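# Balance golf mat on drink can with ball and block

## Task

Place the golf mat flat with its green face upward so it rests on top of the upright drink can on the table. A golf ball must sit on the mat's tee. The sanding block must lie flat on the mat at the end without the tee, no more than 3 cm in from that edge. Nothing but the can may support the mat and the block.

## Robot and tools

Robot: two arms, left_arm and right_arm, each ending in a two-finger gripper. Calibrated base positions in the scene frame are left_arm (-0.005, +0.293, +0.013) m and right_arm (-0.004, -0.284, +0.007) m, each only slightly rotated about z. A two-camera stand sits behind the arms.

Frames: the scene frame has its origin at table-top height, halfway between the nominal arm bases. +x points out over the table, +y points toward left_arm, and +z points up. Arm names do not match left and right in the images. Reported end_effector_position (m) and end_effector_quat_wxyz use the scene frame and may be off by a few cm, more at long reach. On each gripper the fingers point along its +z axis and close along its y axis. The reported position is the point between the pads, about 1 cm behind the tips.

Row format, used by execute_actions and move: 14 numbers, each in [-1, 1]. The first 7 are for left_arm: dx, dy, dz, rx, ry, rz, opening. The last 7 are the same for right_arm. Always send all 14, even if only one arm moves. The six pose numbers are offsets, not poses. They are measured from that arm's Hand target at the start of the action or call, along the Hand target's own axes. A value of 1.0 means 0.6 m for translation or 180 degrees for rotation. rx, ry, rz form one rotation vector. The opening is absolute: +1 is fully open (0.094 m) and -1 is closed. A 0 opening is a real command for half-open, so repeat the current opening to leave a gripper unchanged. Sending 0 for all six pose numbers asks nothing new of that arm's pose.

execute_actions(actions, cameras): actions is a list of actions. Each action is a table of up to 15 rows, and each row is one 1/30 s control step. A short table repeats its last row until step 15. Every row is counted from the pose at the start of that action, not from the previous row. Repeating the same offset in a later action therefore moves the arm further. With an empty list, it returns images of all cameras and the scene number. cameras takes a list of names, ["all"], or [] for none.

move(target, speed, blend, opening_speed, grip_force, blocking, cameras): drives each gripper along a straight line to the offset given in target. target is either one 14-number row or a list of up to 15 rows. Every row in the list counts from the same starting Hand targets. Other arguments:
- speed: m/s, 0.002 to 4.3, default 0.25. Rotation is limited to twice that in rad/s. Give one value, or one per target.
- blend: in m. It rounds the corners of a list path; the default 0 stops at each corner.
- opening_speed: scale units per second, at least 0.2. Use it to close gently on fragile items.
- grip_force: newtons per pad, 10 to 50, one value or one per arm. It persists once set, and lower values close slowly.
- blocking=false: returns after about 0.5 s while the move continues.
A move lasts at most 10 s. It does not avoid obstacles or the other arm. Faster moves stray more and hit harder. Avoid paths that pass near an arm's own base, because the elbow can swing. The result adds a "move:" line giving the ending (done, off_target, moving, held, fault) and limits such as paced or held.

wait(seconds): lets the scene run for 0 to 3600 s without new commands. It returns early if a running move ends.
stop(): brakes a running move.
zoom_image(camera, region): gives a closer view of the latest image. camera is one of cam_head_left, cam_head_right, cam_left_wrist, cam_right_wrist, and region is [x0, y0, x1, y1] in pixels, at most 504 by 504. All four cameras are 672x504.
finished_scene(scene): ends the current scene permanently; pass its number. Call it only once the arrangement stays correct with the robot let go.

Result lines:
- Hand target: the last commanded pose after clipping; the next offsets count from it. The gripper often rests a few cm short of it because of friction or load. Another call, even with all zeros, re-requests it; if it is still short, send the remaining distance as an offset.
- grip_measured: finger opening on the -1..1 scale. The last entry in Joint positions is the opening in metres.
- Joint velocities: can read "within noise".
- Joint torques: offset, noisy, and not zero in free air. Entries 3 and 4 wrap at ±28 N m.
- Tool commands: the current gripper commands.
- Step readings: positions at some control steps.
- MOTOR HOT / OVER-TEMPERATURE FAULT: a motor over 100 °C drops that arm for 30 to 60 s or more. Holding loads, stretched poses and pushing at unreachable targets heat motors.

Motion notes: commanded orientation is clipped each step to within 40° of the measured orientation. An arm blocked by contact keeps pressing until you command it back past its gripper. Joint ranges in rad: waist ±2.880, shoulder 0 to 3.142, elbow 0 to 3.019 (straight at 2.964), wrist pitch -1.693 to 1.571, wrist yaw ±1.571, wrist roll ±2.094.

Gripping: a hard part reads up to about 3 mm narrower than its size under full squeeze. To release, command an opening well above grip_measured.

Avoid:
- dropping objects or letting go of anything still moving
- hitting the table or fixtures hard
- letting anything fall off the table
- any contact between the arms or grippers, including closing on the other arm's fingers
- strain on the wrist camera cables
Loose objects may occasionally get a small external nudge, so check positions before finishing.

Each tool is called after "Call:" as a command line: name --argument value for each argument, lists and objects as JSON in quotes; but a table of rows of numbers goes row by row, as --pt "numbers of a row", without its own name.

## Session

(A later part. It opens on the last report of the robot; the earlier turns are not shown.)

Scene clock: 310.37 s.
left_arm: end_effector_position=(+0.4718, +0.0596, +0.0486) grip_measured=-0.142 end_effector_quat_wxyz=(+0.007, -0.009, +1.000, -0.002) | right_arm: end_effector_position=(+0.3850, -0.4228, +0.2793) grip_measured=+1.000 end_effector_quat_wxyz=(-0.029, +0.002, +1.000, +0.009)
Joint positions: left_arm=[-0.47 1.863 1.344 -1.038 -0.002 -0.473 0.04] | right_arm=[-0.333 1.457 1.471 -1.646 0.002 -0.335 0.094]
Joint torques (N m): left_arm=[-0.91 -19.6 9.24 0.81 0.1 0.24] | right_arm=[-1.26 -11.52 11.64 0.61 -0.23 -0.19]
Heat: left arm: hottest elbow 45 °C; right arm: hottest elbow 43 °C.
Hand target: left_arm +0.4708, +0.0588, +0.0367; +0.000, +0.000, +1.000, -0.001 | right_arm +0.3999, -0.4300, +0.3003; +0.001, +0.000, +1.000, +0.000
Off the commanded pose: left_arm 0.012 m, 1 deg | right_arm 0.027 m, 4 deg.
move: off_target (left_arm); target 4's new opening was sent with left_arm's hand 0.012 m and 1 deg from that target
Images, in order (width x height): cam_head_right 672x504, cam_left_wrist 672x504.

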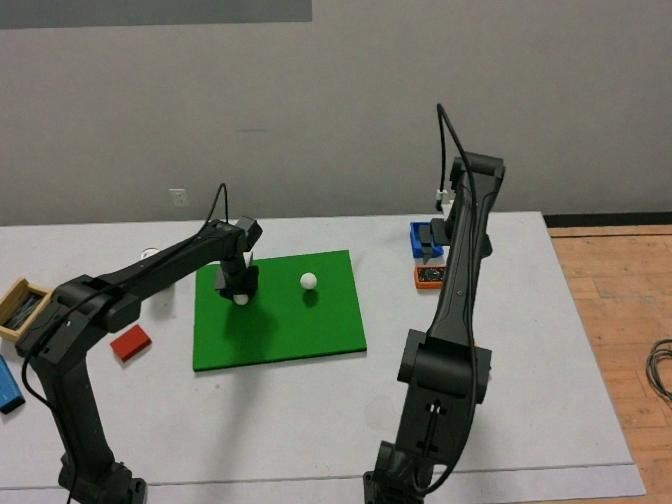

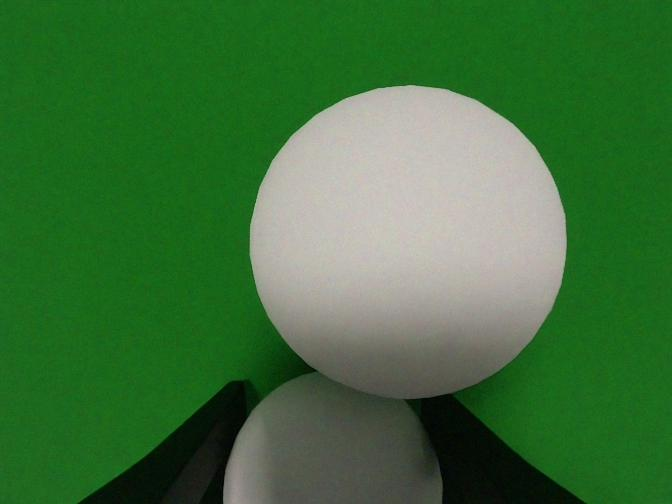

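Call:
move --pt "0 0 -0.3 0 0 0 -0.25 0 0 0 0 0 0 1" --pt "0.05 0.767 -0.3 0 0 0 -0.25 0 0 0 0 0 0 1" --blend '[0.04,0]' --speed 0.35 --cameras '["cam_left_wrist","cam_head_right"]'

Scene clock: 324.03 s.
left_arm: end_effector_position=(+0.4247, +0.5133, +0.2050) grip_measured=-0.142 end_effector_quat_wxyz=(-0.011, -0.011, +1.000, -0.004) | right_arm: end_effector_position=(+0.3850, -0.4228, +0.2793) grip_measured=+1.000 end_effector_quat_wxyz=(-0.029, +0.002, +1.000, +0.009)
Joint positions: left_arm=[0.459 1.631 1.462 -1.426 -0.003 0.451 0.04] | right_arm=[-0.333 1.457 1.471 -1.646 0.002 -0.335 0.094]
Joint torques (N m): left_arm=[-0.97 -17.03 16.09 0.02 0.19 0.26] | right_arm=[-1.14 -11.58 11.59 0.54 -0.23 -0.2]
Heat: left arm: hottest elbow 45 °C; right arm: hottest elbow 43 °C.
Hand target: left_arm +0.4405, +0.5193, +0.2162; +0.000, +0.000, +1.000, -0.001 | right_arm +0.3999, -0.4300, +0.3003; +0.001, +0.000, +1.000, +0.000
Off the commanded pose: left_arm 0.020 m, 2 deg | right_arm 0.027 m, 4 deg.
move: off_target (left_arm)
Images, in order (width x height): cam_head_right 672x504, cam_left_wrist 672x504.

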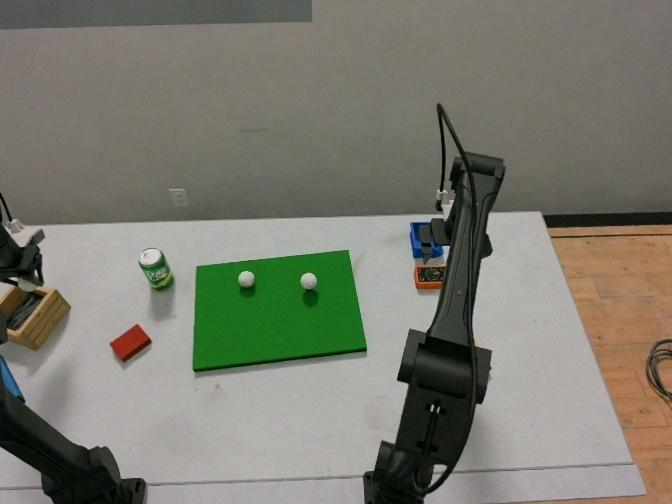

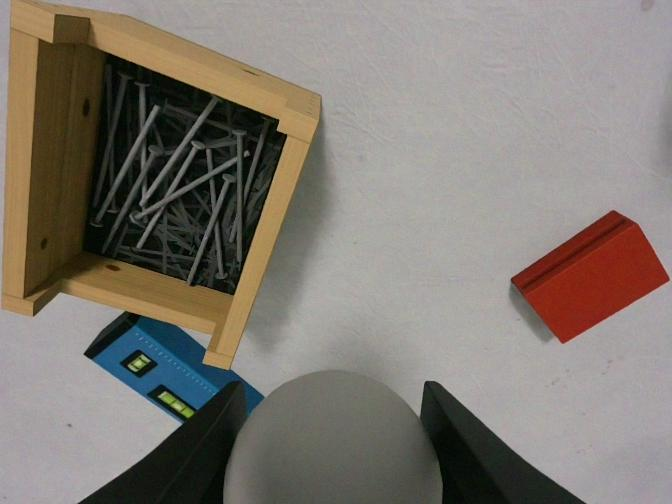

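Call:
move --pt "-0.055 0.115 0 0 0 0 -0.25 0 0 0 0 0 0 1" --pt "-0.055 0.115 0.12 0 0 0 -0.25 0 0 0 0 0 0 1" --cameras '["cam_left_wrist","cam_head_left"]'

Scene clock: 340.10 s.
left_arm: end_effector_position=(+0.4712, +0.5870, +0.1523) grip_measured=-0.142 end_effector_quat_wxyz=(+0.001, -0.009, +1.000, +0.002) | right_arm: end_effector_position=(+0.3850, -0.4228, +0.2793) grip_measured=+1.000 end_effector_quat_wxyz=(-0.029, +0.002, +1.000, +0.009)
Joint positions: left_arm=[0.538 1.838 1.6 -1.328 -0.003 0.535 0.04] | right_arm=[-0.333 1.457 1.471 -1.646 0.002 -0.335 0.094]
Joint torques (N m): left_arm=[-0.67 -20.95 10.65 0.76 0.19 0.26] | right_arm=[-1.32 -11.81 11.59 0.61 -0.23 -0.21]
Heat: left arm: hottest elbow 50 °C; right arm: hottest elbow 44 °C.
Hand target: left_arm +0.4734, +0.5882, +0.1440; +0.000, +0.000, +1.000, -0.001 | right_arm +0.3999, -0.4300, +0.3003; +0.001, +0.000, +1.000, +0.000
Off the commanded pose: left_arm 0.009 m, 1 deg | right_arm 0.027 m, 4 deg.
move: done
Images, in order (width x height): cam_head_left 672x504, cam_left_wrist 672x504.

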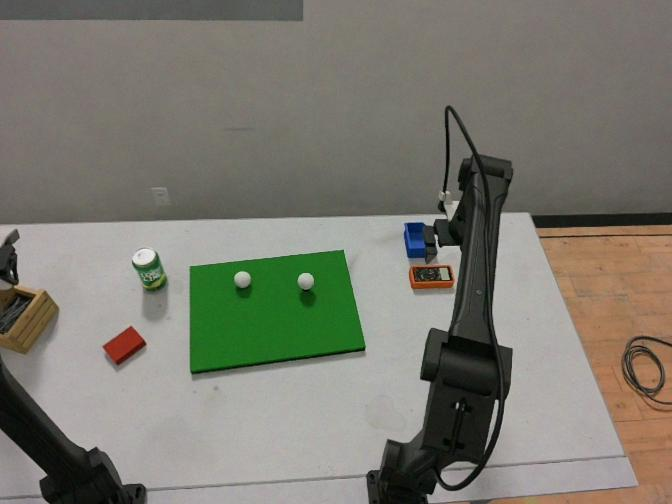

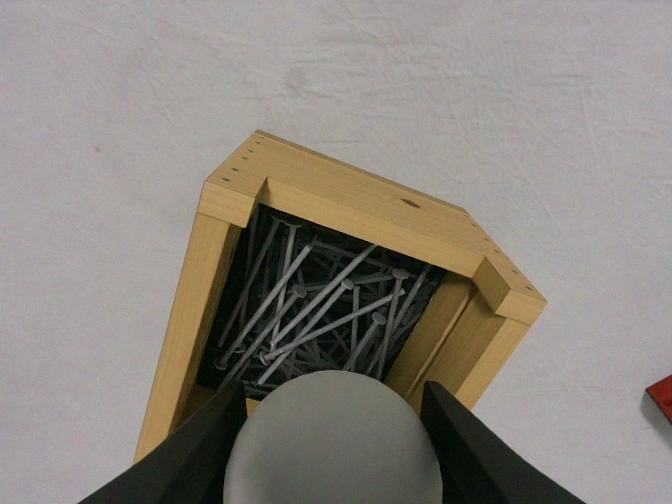

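Call:
move --pt "0.03 0 0.085 0 0 0 -0.25 0 0 0 0 0 0 1" --speed 0.1 --cameras '["cam_left_wrist","cam_head_left"]'

Call:
zoom_image --camera "cam_head_left" --region '[0, 220, 120, 370]'

Scene clock: 348.77 s.
left_arm: end_effector_position=(+0.4601, +0.5819, +0.1056) grip_measured=-0.142 end_effector_quat_wxyz=(+0.005, -0.002, +1.000, +0.005) | right_arm: end_effector_position=(+0.3850, -0.4228, +0.2793) grip_measured=+1.000 end_effector_quat_wxyz=(-0.029, +0.002, +1.000, +0.009)
Joint positions: left_arm=[0.541 1.838 1.472 -1.19 -0.003 0.552 0.04] | right_arm=[-0.333 1.457 1.471 -1.646 0.002 -0.335 0.094]
Joint torques (N m): left_arm=[0.62 -20.25 9.62 0.73 0.2 0.27] | right_arm=[-1.49 -11.34 11.63 0.61 -0.24 -0.2]
Heat: left arm: hottest elbow 49 °C; right arm: hottest elbow 44 °C.
Hand target: left_arm +0.4555, +0.5881, +0.0930; +0.000, +0.000, +1.000, -0.001 | right_arm +0.3999, -0.4300, +0.3003; +0.001, +0.000, +1.000, +0.000
Off the commanded pose: left_arm 0.015 m, 1 deg | right_arm 0.027 m, 4 deg.
move: off_target (left_arm)
Images, in order (width x height): cam_head_left 672x504, cam_left_wrist 672x504.

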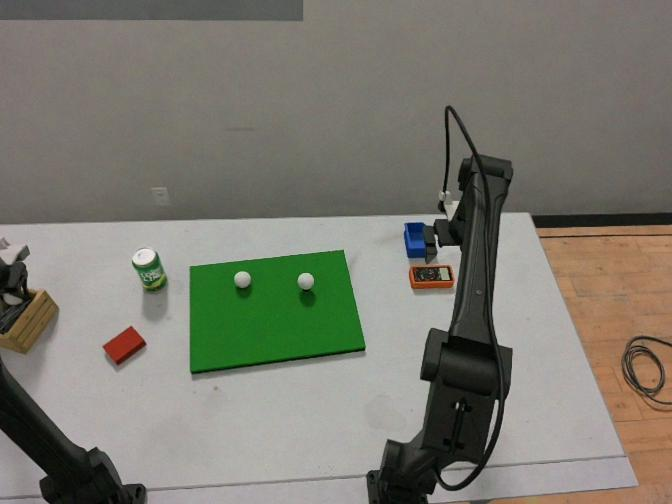

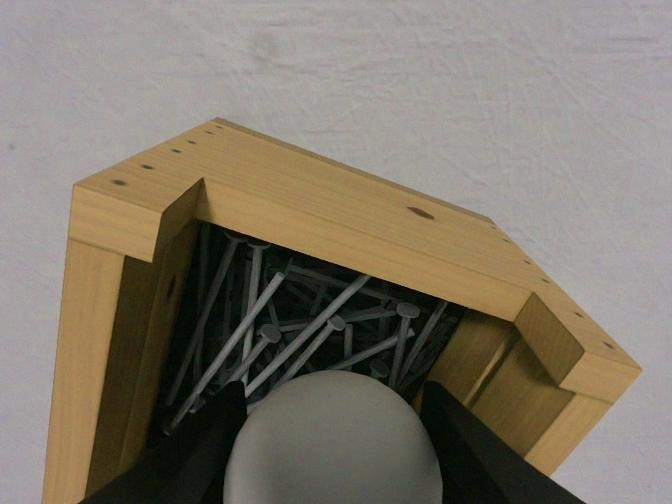

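Scaled by 3.360.

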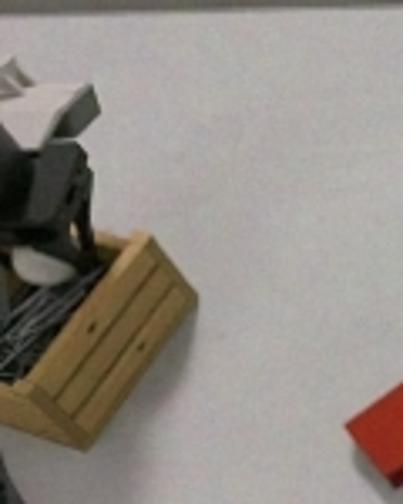

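Call:
move --pt "0.005 0.005 0.033 0 0 0 -0.25 0 0 0 0 0 0 1" --pt "0.005 0.005 0.033 0 0 0 0.12 0 0 0 0 0 0 1" --pt "0.0 0 -0.17 0 0 0 0.12 0 0 0 0 0 0 1" --speed '[0.1,0.1,0.25]' --opening_speed 0.8 --cameras '["cam_left_wrist"]'

Scene clock: 355.80 s.
left_arm: end_effector_position=(+0.4462, +0.5796, +0.1899) grip_measured=+0.119 end_effector_quat_wxyz=(-0.005, -0.003, +1.000, -0.002) | right_arm: end_effector_position=(+0.3850, -0.4228, +0.2793) grip_measured=+1.000 end_effector_quat_wxyz=(-0.029, +0.002, +1.000, +0.009)
Joint positions: left_arm=[0.551 1.763 1.594 -1.414 -0.002 0.56 0.053] | right_arm=[-0.333 1.457 1.471 -1.646 0.002 -0.335 0.094]
Joint torques (N m): left_arm=[-0.32 -19.31 15.01 -0.01 0.16 0.18] | right_arm=[-1.49 -11.63 11.62 0.53 -0.2 -0.2]
Heat: left arm: hottest elbow 48 °C; right arm: hottest elbow 44 °C.
Hand target: left_arm +0.4554, +0.5883, +0.1950; +0.000, +0.000, +1.000, -0.001 | right_arm +0.3999, -0.4300, +0.3003; +0.001, +0.000, +1.000, +0.000
Off the commanded pose: left_arm 0.014 m, 1 deg | right_arm 0.027 m, 4 deg.
move: off_target (left_arm); target 2's new opening was sent with left_arm's hand 0.017 m and 1 deg from that target

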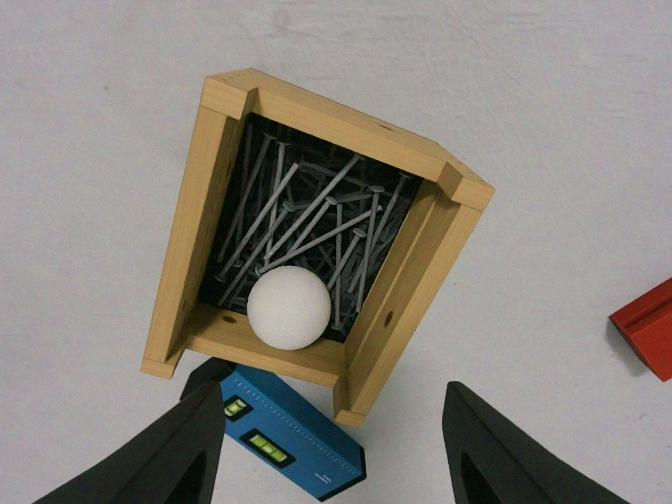

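Call:
move --pt "-0.113 -0.9 0 0 0 0 1 0 0 0 0 0 0 1" --pt "-0.113 -0.9 0.14 0 0 0 1 0 0 0 0 0 0 1" --speed 0.4 --blend 0.03 --cameras '["cam_left_wrist"]'

Scene clock: 366.40 s.
left_arm: end_effector_position=(+0.5200, +0.0456, +0.1230) grip_measured=+0.999 end_effector_quat_wxyz=(+0.004, +0.012, +1.000, -0.004) | right_arm: end_effector_position=(+0.3850, -0.4228, +0.2793) grip_measured=+1.000 end_effector_quat_wxyz=(-0.029, +0.002, +1.000, +0.009)
Joint positions: left_arm=[-0.453 1.909 1.625 -1.277 0.005 -0.415 0.094] | right_arm=[-0.333 1.457 1.471 -1.646 0.002 -0.335 0.094]
Joint torques (N m): left_arm=[-0.32 -21.77 10.51 0.79 -0.15 -0.15] | right_arm=[-1.38 -11.63 11.64 0.61 -0.21 -0.19]
Heat: left arm: hottest elbow 48 °C; right arm: hottest elbow 44 °C.
Hand target: left_arm +0.5234, +0.0482, +0.1117; +0.000, +0.000, +1.000, -0.001 | right_arm +0.3999, -0.4300, +0.3003; +0.001, +0.000, +1.000, +0.000
Off the commanded pose: left_arm 0.012 m, 1 deg | right_arm 0.027 m, 4 deg.
move: off_target (left_arm)

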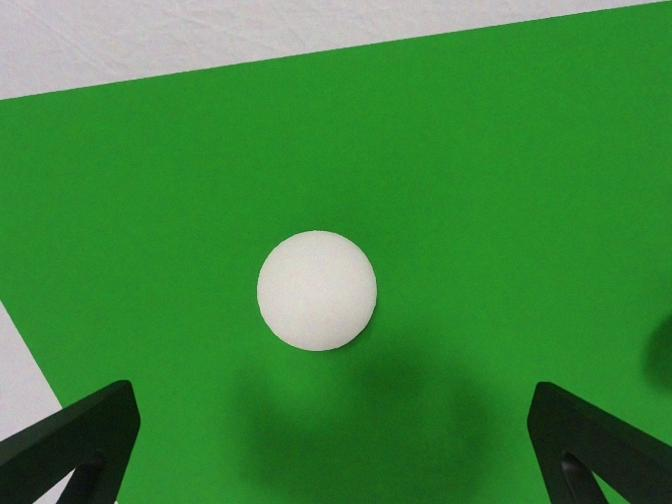

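Call:
move --pt "0 0.007 0.125 0 0 0 1 0 0 0 0 0 0 1" --pt "0 0.007 0.125 0 0 0 -0.25 0 0 0 0 0 0 1" --pt "0 0.007 -0.14 0 0 0 -0.25 0 0 0 0 0 0 1" --speed '[0.15,0.2,0.25]' --opening_speed 1.5

Call:
move --pt "0.1 0.9 0 0 0 0 -0.25 0 0 0 0 0 0 1" --pt "0.1 0.9 0.15 0 0 0 -0.25 0 0 0 0 0 0 1" --speed 0.35 --cameras '["cam_left_wrist"]'

Scene clock: 380.70 s.
left_arm: end_effector_position=(+0.5082, +0.0511, +0.1912) grip_measured=-0.150 end_effector_quat_wxyz=(-0.006, +0.011, +1.000, +0.000) | right_arm: end_effector_position=(+0.3850, -0.4228, +0.2793) grip_measured=+1.000 end_effector_quat_wxyz=(-0.029, +0.002, +1.000, +0.009)
Joint positions: left_arm=[-0.453 1.85 1.721 -1.453 0.005 -0.416 0.04] | right_arm=[-0.333 1.457 1.471 -1.646 0.002 -0.335 0.094]
Joint torques (N m): left_arm=[0.32 -20.72 15.46 0.05 -0.14 -0.06] | right_arm=[-1.26 -11.87 11.63 0.57 -0.23 -0.2]
Heat: left arm: hottest elbow 47 °C; right arm: hottest elbow 44 °C.
Hand target: left_arm +0.5234, +0.0525, +0.1957; +0.000, +0.000, +1.000, -0.001 | right_arm +0.3999, -0.4300, +0.3003; +0.001, +0.000, +1.000, +0.000
Off the commanded pose: left_arm 0.016 m, 2 deg | right_arm 0.027 m, 4 deg.
move: off_target (left_arm); target 2's new opening was sent with left_arm's hand 0.015 m and 2 deg from that target

Scene clock: 384.17 s.
left_arm: end_effector_position=(+0.4583, +0.5934, +0.1085) grip_measured=-0.150 end_effector_quat_wxyz=(-0.003, -0.012, +1.000, +0.000) | right_arm: end_effector_position=(+0.3850, -0.4228, +0.2793) grip_measured=+1.000 end_effector_quat_wxyz=(-0.029, +0.002, +1.000, +0.009)
Joint positions: left_arm=[0.56 1.859 1.51 -1.228 -0.003 0.551 0.04] | right_arm=[-0.333 1.457 1.471 -1.646 0.002 -0.335 0.094]
Joint torques (N m): left_arm=[-1.2 -21.48 10.66 0.76 0.19 0.26] | right_arm=[-1.44 -11.81 11.67 0.57 -0.19 -0.2]
Heat: left arm: hottest elbow 48 °C; right arm: hottest elbow 44 °C.
Hand target: left_arm +0.4632, +0.5925, +0.1050; +0.000, +0.000, +1.000, -0.001 | right_arm +0.3999, -0.4300, +0.3003; +0.001, +0.000, +1.000, +0.000
Off the commanded pose: left_arm 0.006 m, 1 deg | right_arm 0.027 m, 4 deg.
move: done

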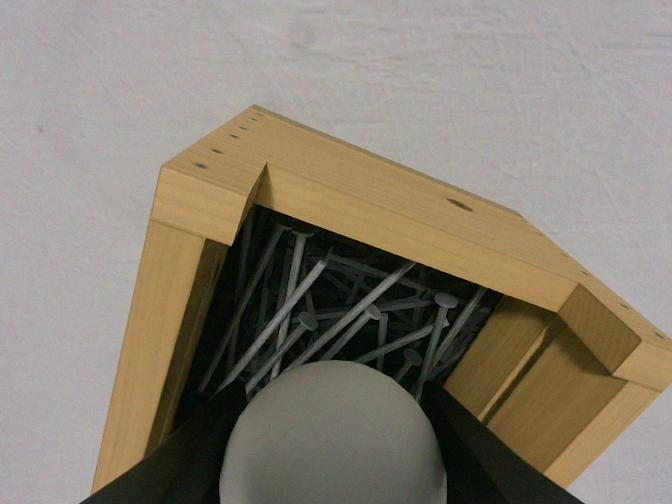

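Call:
move --pt "-0.028 -0.015 0.035 0 0 0 -0.25 0 0 0 0 0 0 1" --pt "-0.028 -0.015 0.035 0 0 0 0.1 0 0 0 0 0 0 1" --pt "-0.028 -0.015 -0.1 0 0 0 0.1 0 0 0 0 0 0 1" --speed '[0.1,0.1,0.25]' --opening_speed 0.8 --cameras '["cam_left_wrist"]'

Call:
move --target '[0.2,-0.4,0.03,0,0,0.233,1,0,0,0,0,0,0,1]' --cameras '["cam_left_wrist"]'

Scene clock: 394.67 s.
left_arm: end_effector_position=(+0.4655, +0.5823, +0.1557) grip_measured=+0.099 end_effector_quat_wxyz=(-0.009, +0.000, +1.000, -0.005) | right_arm: end_effector_position=(+0.3850, -0.4228, +0.2793) grip_measured=+1.000 end_effector_quat_wxyz=(-0.029, +0.002, +1.000, +0.009)
Joint positions: left_arm=[0.537 1.833 1.602 -1.36 -0.002 0.551 0.052] | right_arm=[-0.333 1.457 1.471 -1.646 0.002 -0.335 0.094]
Joint torques (N m): left_arm=[-1.73 -20.89 14.84 -0.02 0.18 -0.06] | right_arm=[-1.38 -11.75 11.63 0.62 -0.21 -0.18]
Heat: left arm: hottest elbow 47 °C; right arm: hottest elbow 45 °C.
Hand target: left_arm +0.4799, +0.5835, +0.1650; +0.000, +0.000, +1.000, -0.001 | right_arm +0.3999, -0.4300, +0.3003; +0.001, +0.000, +1.000, +0.000
Off the commanded pose: left_arm 0.017 m, 1 deg | right_arm 0.027 m, 4 deg.
move: off_target (left_arm); target 2's new opening was sent with left_arm's hand 0.013 m and 0 deg from that target

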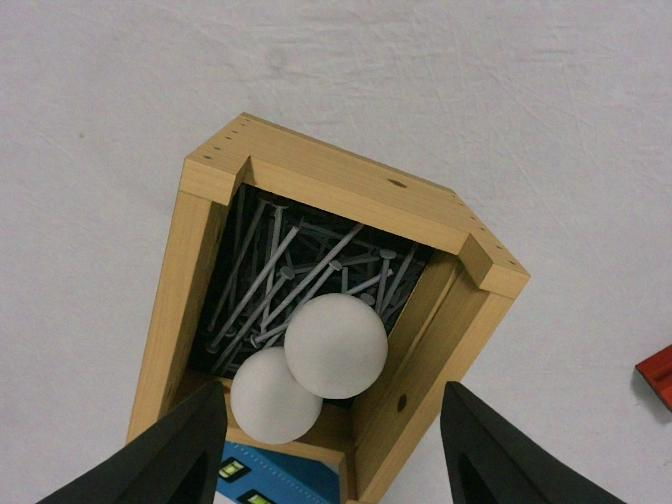

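Scene clock: 396.70 s.
left_arm: end_effector_position=(+0.3611, +0.3485, +0.1491) grip_measured=+0.999 end_effector_quat_wxyz=(-0.003, +0.343, +0.939, -0.001) | right_arm: end_effector_position=(+0.3850, -0.4228, +0.2793) grip_measured=+1.000 end_effector_quat_wxyz=(-0.029, +0.002, +1.000, +0.009)
Joint positions: left_arm=[0.136 1.37 1.021 -1.228 -0.002 0.851 0.094] | right_arm=[-0.333 1.457 1.471 -1.646 0.002 -0.335 0.094]
Joint torques (N m): left_arm=[-1.85 -13.63 9.32 0.72 0.16 0.27] | right_arm=[-1.08 -11.52 11.56 0.5 -0.23 -0.22]
Heat: left arm: hottest elbow 47 °C; right arm: hottest elbow 45 °C.
Hand target: left_arm +0.3602, +0.3435, +0.1474; +0.001, +0.358, +0.934, +0.000 | right_arm +0.3999, -0.4300, +0.3003; +0.001, +0.000, +1.000, +0.000
Off the commanded pose: left_arm 0.005 m, 2 deg | right_arm 0.027 m, 4 deg.
move: done

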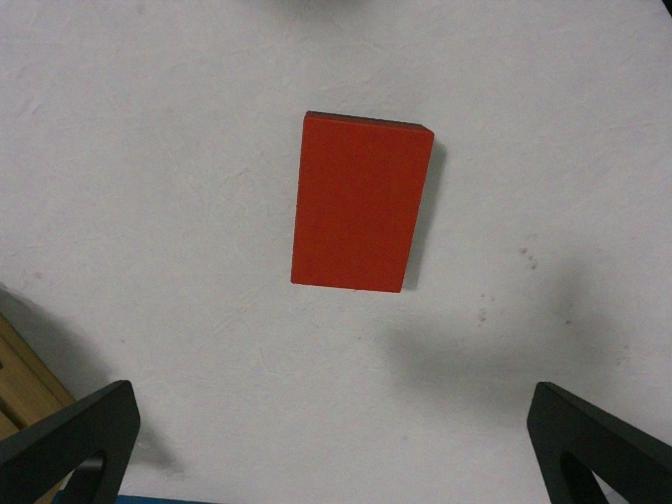

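Call:
move --pt "-0.045 -0.017 0.12 0 0 0.05 1 0 0 0 0 0 0 1" --pt "-0.045 -0.017 0.218 0 0 0.05 1 0 0 0 0 0 0 1" --pt "-0.045 -0.017 0.218 0 0 0.05 0.0 0 0 0 0 0 0 1" --speed '[0.2,0.1,0.1]' --opening_speed 0.8 --cameras '["cam_left_wrist"]'

Scene clock: 417.17 s.
left_arm: end_effector_position=(+0.3759, +0.3229, +0.0258) grip_measured=+0.172 end_effector_quat_wxyz=(+0.007, +0.416, +0.909, +0.004) | right_arm: end_effector_position=(+0.3850, -0.4228, +0.2793) grip_measured=+1.000 end_effector_quat_wxyz=(-0.029, +0.002, +1.000, +0.009)
Joint positions: left_arm=[0.064 1.566 0.859 -0.848 0 0.936 0.055] | right_arm=[-0.333 1.457 1.471 -1.646 0.002 -0.335 0.094]
Joint torques (N m): left_arm=[-1.96 -12.86 7.68 0.8 0.11 0.26] | right_arm=[-1.26 -11.58 11.55 0.61 -0.22 -0.19]
Heat: left arm: hottest elbow 45 °C; right arm: hottest elbow 45 °C.
Hand target: left_arm +0.3736, +0.3176, +0.0166; +0.001, +0.430, +0.903, +0.000 | right_arm +0.3999, -0.4300, +0.3003; +0.001, +0.000, +1.000, +0.000
Off the commanded pose: left_arm 0.011 m, 2 deg | right_arm 0.027 m, 4 deg.
move: off_target (left_arm); target 3's new opening was sent with left_arm's hand 0.011 m and 2 deg from that target

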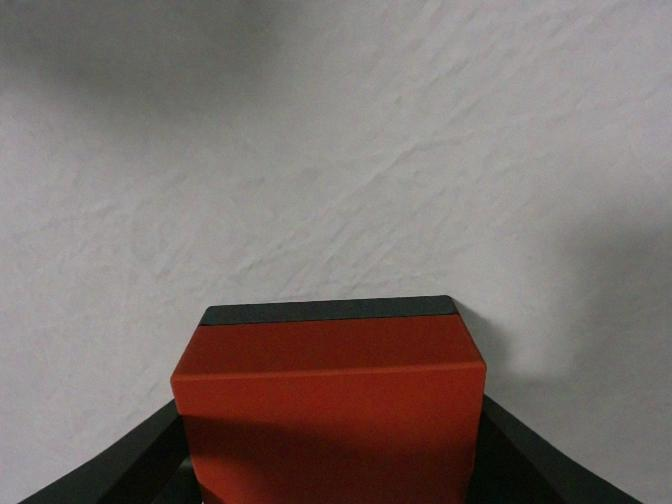

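Call:
move --pt "0 0 -0.22 0 0 0 0 0 0 0 0 0 0 1" --pt "-0.301 -0.085 -0.2 0 0 -0.314 0 0 0 0 0 0 0 1" --blend '[0.03,0]' --cameras '["cam_left_wrist","cam_head_left"]'

Scene clock: 452.37 s.
left_arm: end_effector_position=(+0.4300, +0.1562, +0.1253) grip_measured=+0.170 end_effector_quat_wxyz=(-0.013, -0.046, +0.999, +0.002) | right_arm: end_effector_position=(+0.3850, -0.4228, +0.2793) grip_measured=+1.000 end_effector_quat_wxyz=(-0.029, +0.002, +1.000, +0.009)
Joint positions: left_arm=[-0.316 1.622 1.233 -1.208 0.006 -0.394 0.055] | right_arm=[-0.333 1.457 1.471 -1.646 0.002 -0.335 0.094]
Joint torques (N m): left_arm=[-1.9 -16.03 15.51 -0.01 -0.15 -0.15] | right_arm=[-1.38 -11.69 11.59 0.58 -0.22 -0.19]
Heat: left arm: hottest elbow 43 °C; right arm: hottest elbow 45 °C.
Hand target: left_arm +0.4478, +0.1455, +0.1368; +0.000, -0.049, +0.999, -0.001 | right_arm +0.3999, -0.4300, +0.3003; +0.001, +0.000, +1.000, +0.000
Off the commanded pose: left_arm 0.024 m, 2 deg | right_arm 0.027 m, 4 deg.
move: off_target (left_arm)
Images, in order (width x height): cam_head_left 672x504, cam_left_wrist 672x504.

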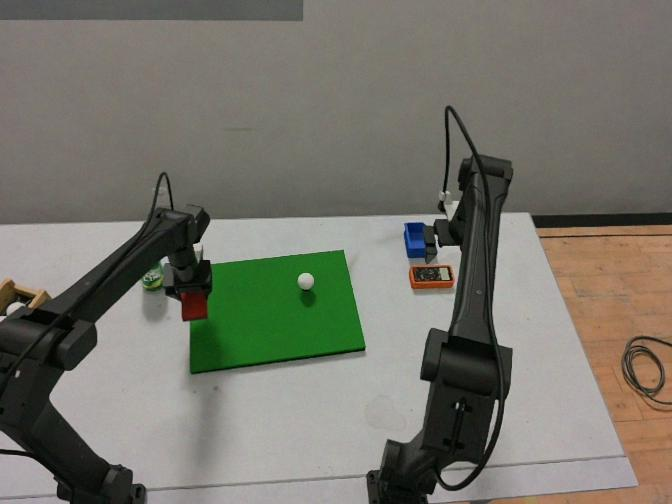

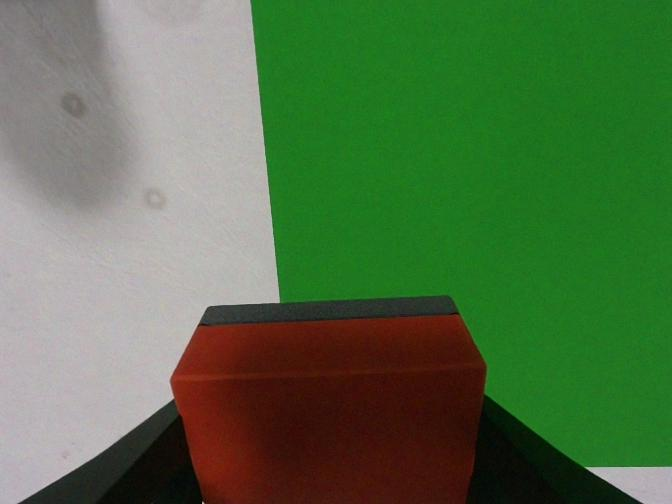

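Call:
move --target '[-0.002,0.007,0.145,0,0,0,0,0,0,0,0,0,0,1]' --cameras '["cam_left_wrist","cam_head_left"]' --speed 0.15

Call:
zoom_image --camera "cam_head_left" --region '[150, 230, 270, 350]'

Scene clock: 475.30 s.
left_arm: end_effector_position=(+0.4471, +0.1510, +0.0543) grip_measured=+0.170 end_effector_quat_wxyz=(-0.001, -0.046, +0.999, -0.002) | right_arm: end_effector_position=(+0.3850, -0.4228, +0.2793) grip_measured=+1.000 end_effector_quat_wxyz=(-0.029, +0.002, +1.000, +0.009)
Joint positions: left_arm=[-0.316 1.735 1.173 -1.009 0.005 -0.394 0.055] | right_arm=[-0.333 1.457 1.471 -1.646 0.002 -0.335 0.094]
Joint torques (N m): left_arm=[-1.08 -17.9 9.29 0.77 -0.16 -0.04] | right_arm=[-1.32 -11.52 11.55 0.58 -0.22 -0.21]
Heat: left arm: hottest elbow 46 °C; right arm: hottest elbow 45 °C.
Hand target: left_arm +0.4486, +0.1497, +0.0497; +0.000, -0.049, +0.999, -0.001 | right_arm +0.3999, -0.4300, +0.3003; +0.001, +0.000, +1.000, +0.000
Off the commanded pose: left_arm 0.005 m, 0 deg | right_arm 0.027 m, 4 deg.
move: done
Images, in order (width x height): cam_head_left 672x504, cam_left_wrist 672x504.

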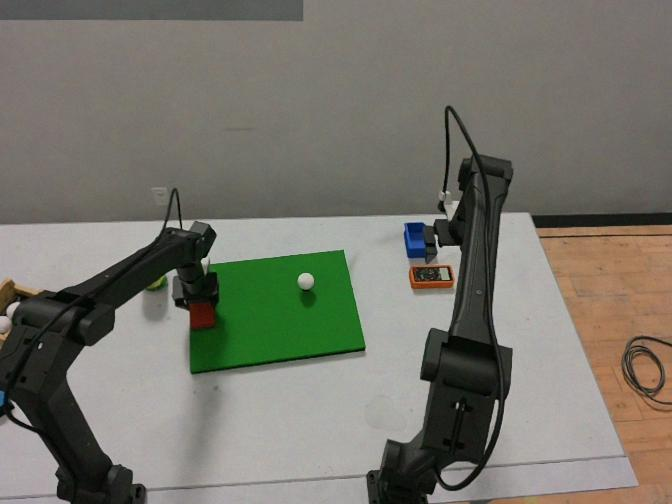

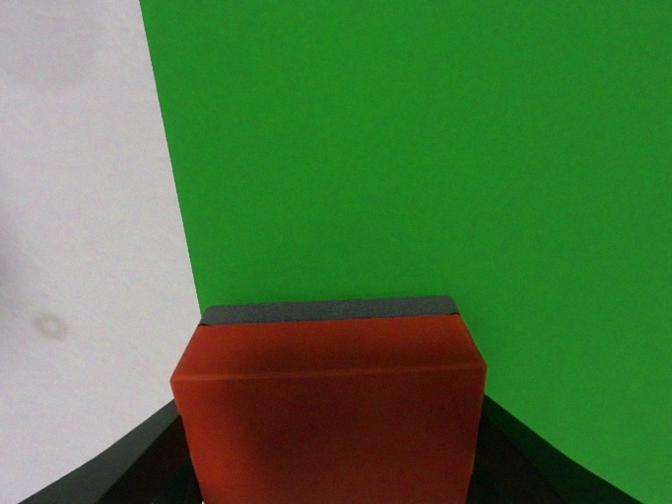

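Scaled by 4.200.

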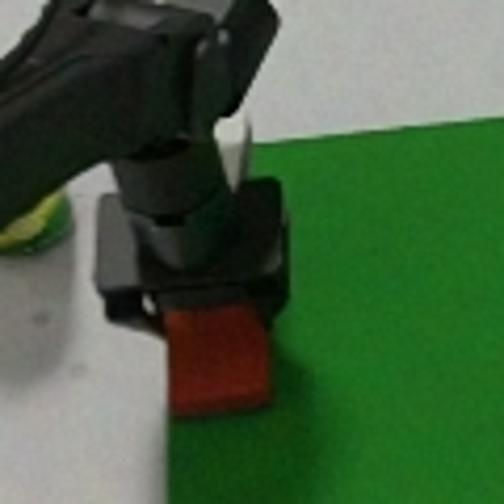

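Call:
move --target '[0.0,-0.013,0.02,0,0,0,0,0,0,0,0,0,0,1]' --cameras '["cam_left_wrist","cam_head_left"]' --speed 0.1

Scene clock: 480.77 s.
left_arm: end_effector_position=(+0.4517, +0.1484, +0.0497) grip_measured=+0.170 end_effector_quat_wxyz=(+0.006, -0.047, +0.999, -0.005) | right_arm: end_effector_position=(+0.3850, -0.4228, +0.2793) grip_measured=+1.000 end_effector_quat_wxyz=(-0.029, +0.002, +1.000, +0.009)
Joint positions: left_arm=[-0.319 1.745 1.173 -0.984 0.005 -0.399 0.055] | right_arm=[-0.333 1.457 1.471 -1.646 0.002 -0.335 0.094]
Joint torques (N m): left_arm=[-2.26 -16.97 8.96 0.85 -0.15 -0.14] | right_arm=[-1.49 -11.69 11.54 0.61 -0.24 -0.21]
Heat: left arm: hottest elbow 46 °C; right arm: hottest elbow 46 °C.
Hand target: left_arm +0.4493, +0.1418, +0.0378; +0.000, -0.049, +0.999, -0.001 | right_arm +0.3999, -0.4300, +0.3003; +0.001, +0.000, +1.000, +0.000
Off the commanded pose: left_arm 0.014 m, 1 deg | right_arm 0.027 m, 4 deg.
move: off_target (left_arm)
Images, in order (width x height): cam_head_left 672x504, cam_left_wrist 672x504.

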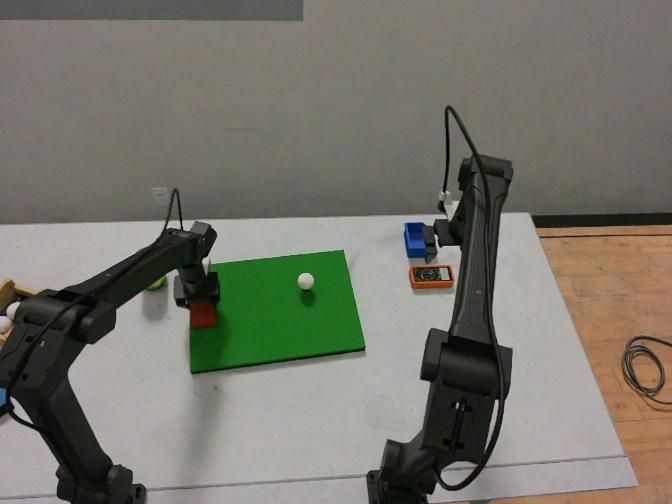

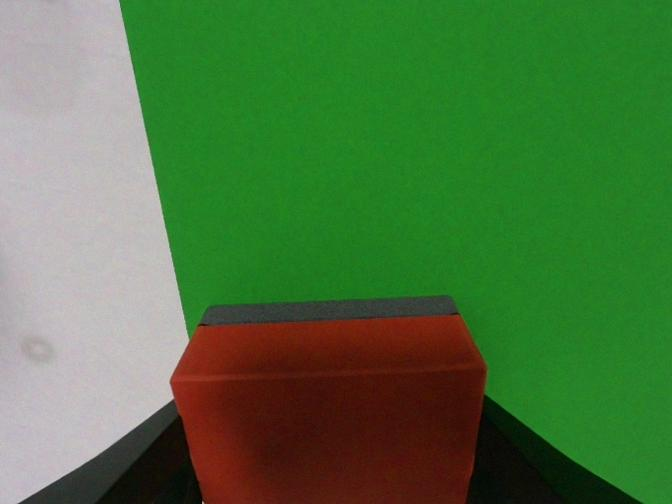

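Call:
move --pt "0.0 0.003 0.014 0 0 0 0 0 0 0 0 0 0 1" --pt "0.0 0.003 0.006 0 0 0 0.55 0 0 0 0 0 0 1" --pt "0.0 0.003 -0.2 0 0 0 0.55 0 0 0 0 0 0 1" --cameras '["cam_left_wrist","cam_head_left"]' --speed '[0.05,0.05,0.2]' --opening_speed 0.5

Call:
zoom_image --camera "cam_head_left" --region '[150, 230, 390, 390]'

Scene clock: 493.03 s.
left_arm: end_effector_position=(+0.4376, +0.1529, +0.1490) grip_measured=+0.549 end_effector_quat_wxyz=(-0.009, -0.048, +0.999, +0.001) | right_arm: end_effector_position=(+0.3850, -0.4228, +0.2793) grip_measured=+1.000 end_effector_quat_wxyz=(-0.029, +0.002, +1.000, +0.009)
Joint positions: left_arm=[-0.319 1.615 1.291 -1.264 0.005 -0.4 0.073] | right_arm=[-0.333 1.457 1.471 -1.646 0.002 -0.335 0.094]
Joint torques (N m): left_arm=[-1.96 -16.67 14.43 0.01 -0.13 -0.11] | right_arm=[-1.08 -11.69 11.62 0.62 -0.23 -0.21]
Heat: left arm: hottest elbow 45 °C; right arm: hottest elbow 46 °C.
Hand target: left_arm +0.4491, +0.1438, +0.1579; +0.000, -0.049, +0.999, -0.001 | right_arm +0.3999, -0.4300, +0.3003; +0.001, +0.000, +1.000, +0.000
Off the commanded pose: left_arm 0.017 m, 1 deg | right_arm 0.027 m, 4 deg.
move: off_target (left_arm); target 2's new opening was sent with left_arm's hand 0.016 m and 1 deg from that target
Images, in order (width x height): cam_head_left 672x504, cam_left_wrist 672x504.

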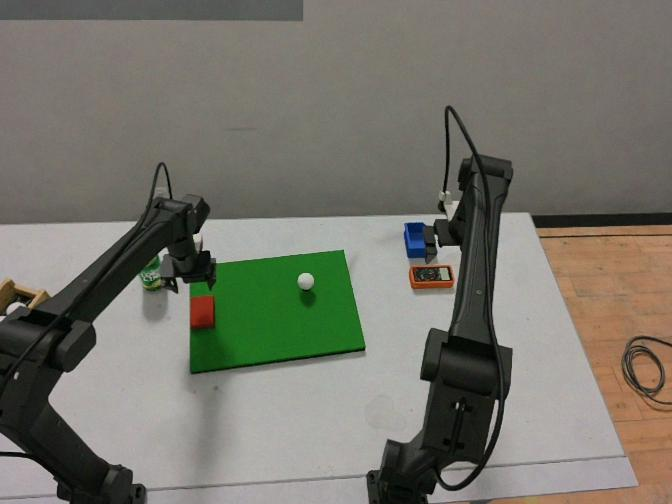

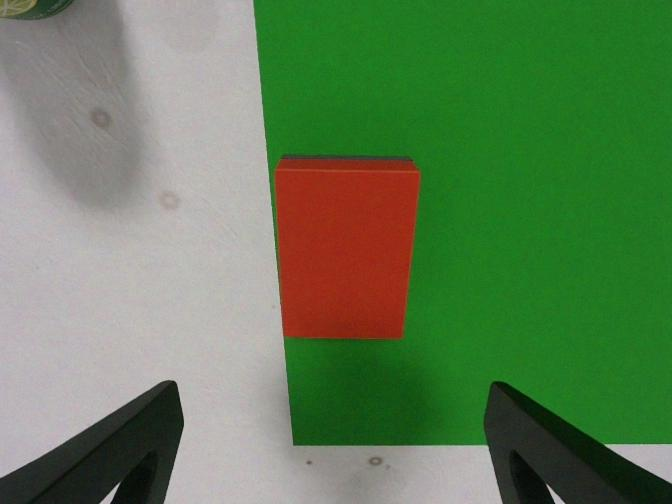

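Scaled by 2.100.

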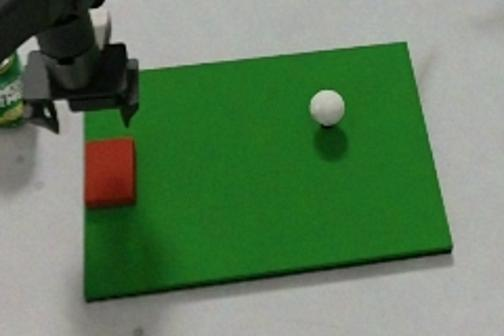

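Call:
move --target '[0,0.136,0.05,0,0,-0.5,1,-0.158,0.208,0.284,0,0,0.468,1]' --cameras '["all"]'

Scene clock: 530.00 s.
left_arm: end_effector_position=(+0.4417, +0.2179, +0.1276) grip_measured=+0.999 end_effector_quat_wxyz=(+0.004, +0.729, -0.684, -0.002) | right_arm: end_effector_position=(+0.4919, -0.3084, +0.1297) grip_measured=+1.000 end_effector_quat_wxyz=(-0.004, +0.668, +0.744, -0.002)
Joint positions: left_arm=[-0.179 1.602 1.215 -1.192 0.005 -1.799 0.094] | right_arm=[-0.041 1.702 1.365 -1.243 -0.001 1.416 0.094]
Joint torques (N m): left_arm=[0.5 -18.08 9.11 0.68 -0.18 -0.17] | right_arm=[-0.32 -15.27 6.93 0.73 -0.03 0.05]
Heat: left arm: hottest elbow 48 °C; right arm: hottest elbow 46 °C.
Hand target: left_arm +0.4412, +0.2250, +0.1277; +0.000, +0.741, -0.672, +0.001 | right_arm +0.4949, -0.3050, +0.1299; +0.001, +0.670, +0.742, +0.000
Off the commanded pose: left_arm 0.007 m, 2 deg | right_arm 0.004 m, 1 deg.
move: done

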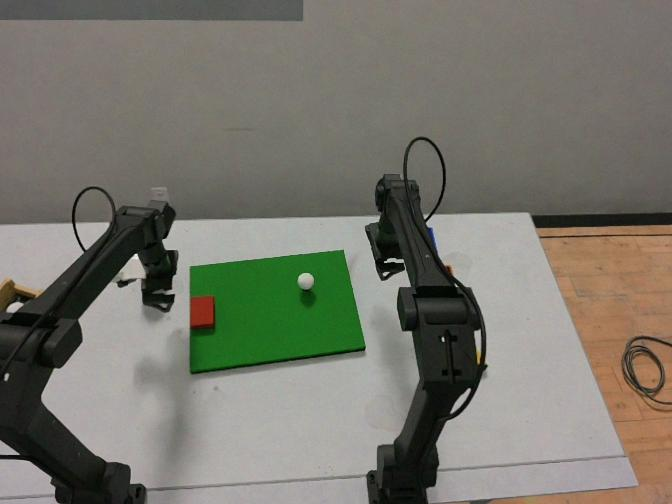

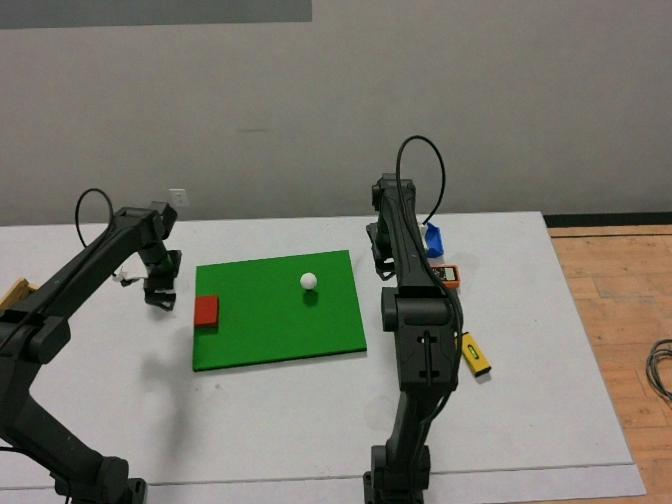

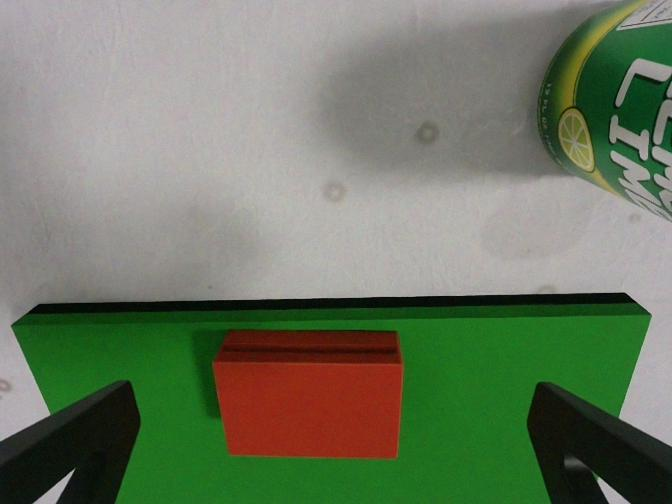

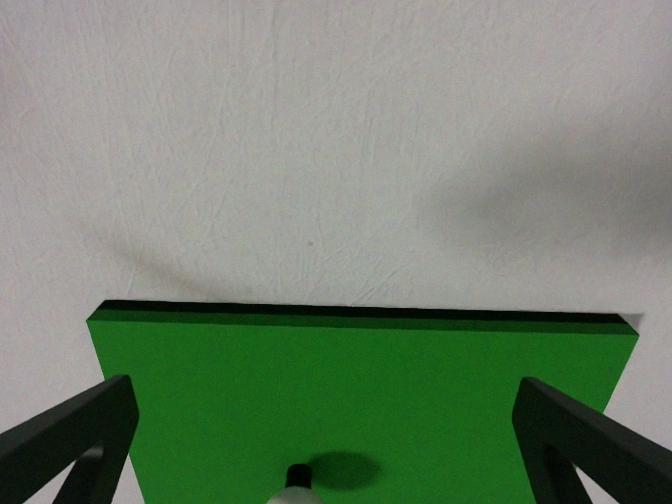

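Call:
move --target '[-0.025,0,0.142,0,0,0,1,0,-0.022,0.142,0,0,0,1]' --cameras '["all"]' --speed 0.15

Call:
zoom_image --camera "cam_head_left" --region '[130, 230, 430, 390]'

Scene clock: 542.77 s.
left_arm: end_effector_position=(+0.4396, +0.2325, +0.0519) grip_measured=+0.999 end_effector_quat_wxyz=(-0.002, +0.740, -0.673, +0.007) | right_arm: end_effector_position=(+0.4778, -0.3077, +0.0419) grip_measured=+1.000 end_effector_quat_wxyz=(-0.007, +0.668, +0.744, -0.004)
Joint positions: left_arm=[-0.147 1.674 1.083 -0.967 0.005 -1.799 0.094] | right_arm=[-0.041 1.772 1.206 -1.02 -0.001 1.416 0.094]
Joint torques (N m): left_arm=[0.56 -15.85 8.65 0.73 -0.19 0.19] | right_arm=[-0.56 -15.56 6.39 0.66 -0.09 0]
Heat: left arm: hottest elbow 48 °C; right arm: hottest elbow 44 °C.
Hand target: left_arm +0.4396, +0.2398, +0.0425; +0.000, +0.741, -0.672, +0.000 | right_arm +0.4819, -0.3064, +0.0448; +0.001, +0.670, +0.742, +0.000
Off the commanded pose: left_arm 0.012 m, 1 deg | right_arm 0.005 m, 1 deg.
move: off_target (left_arm)

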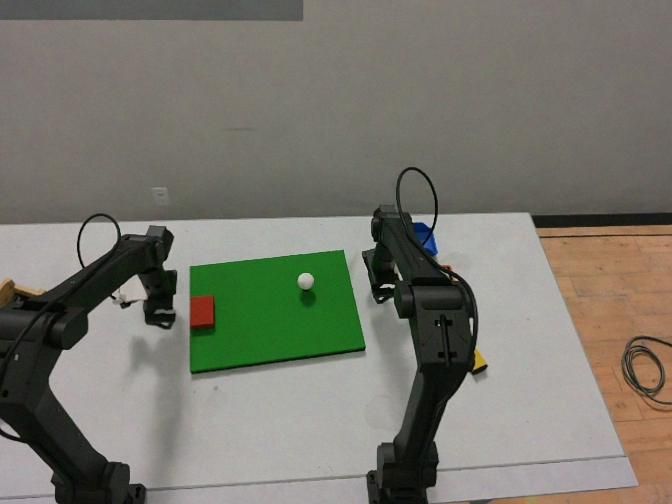

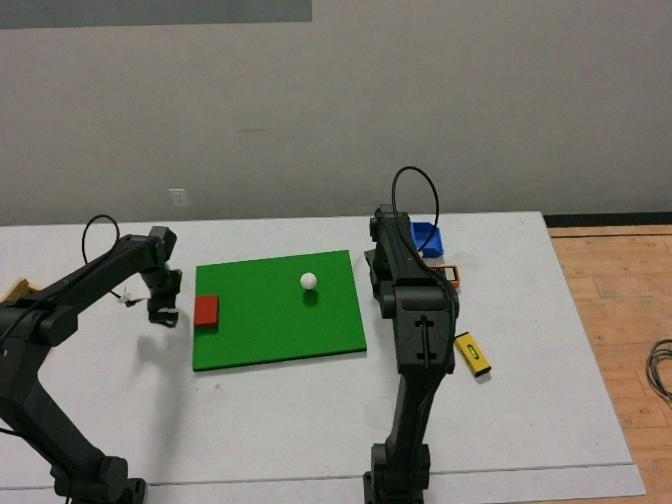

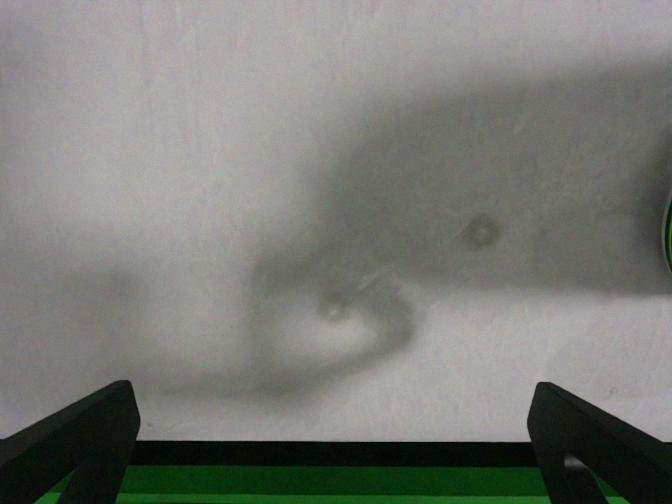

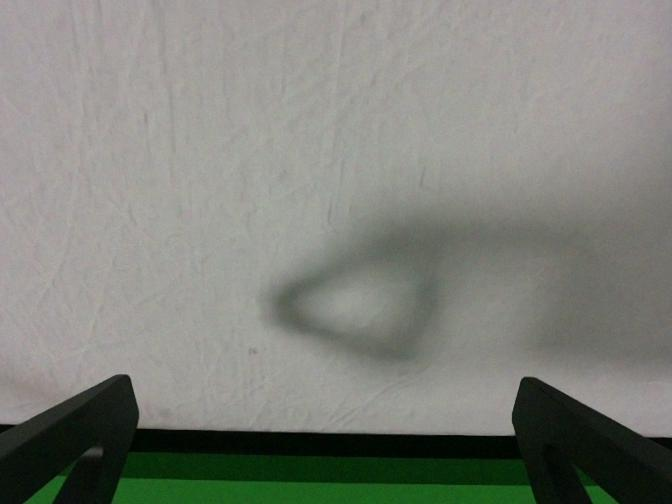

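Scaled by 1.680.

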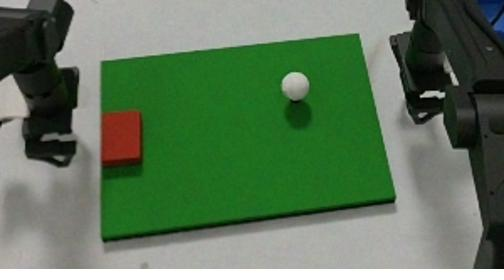

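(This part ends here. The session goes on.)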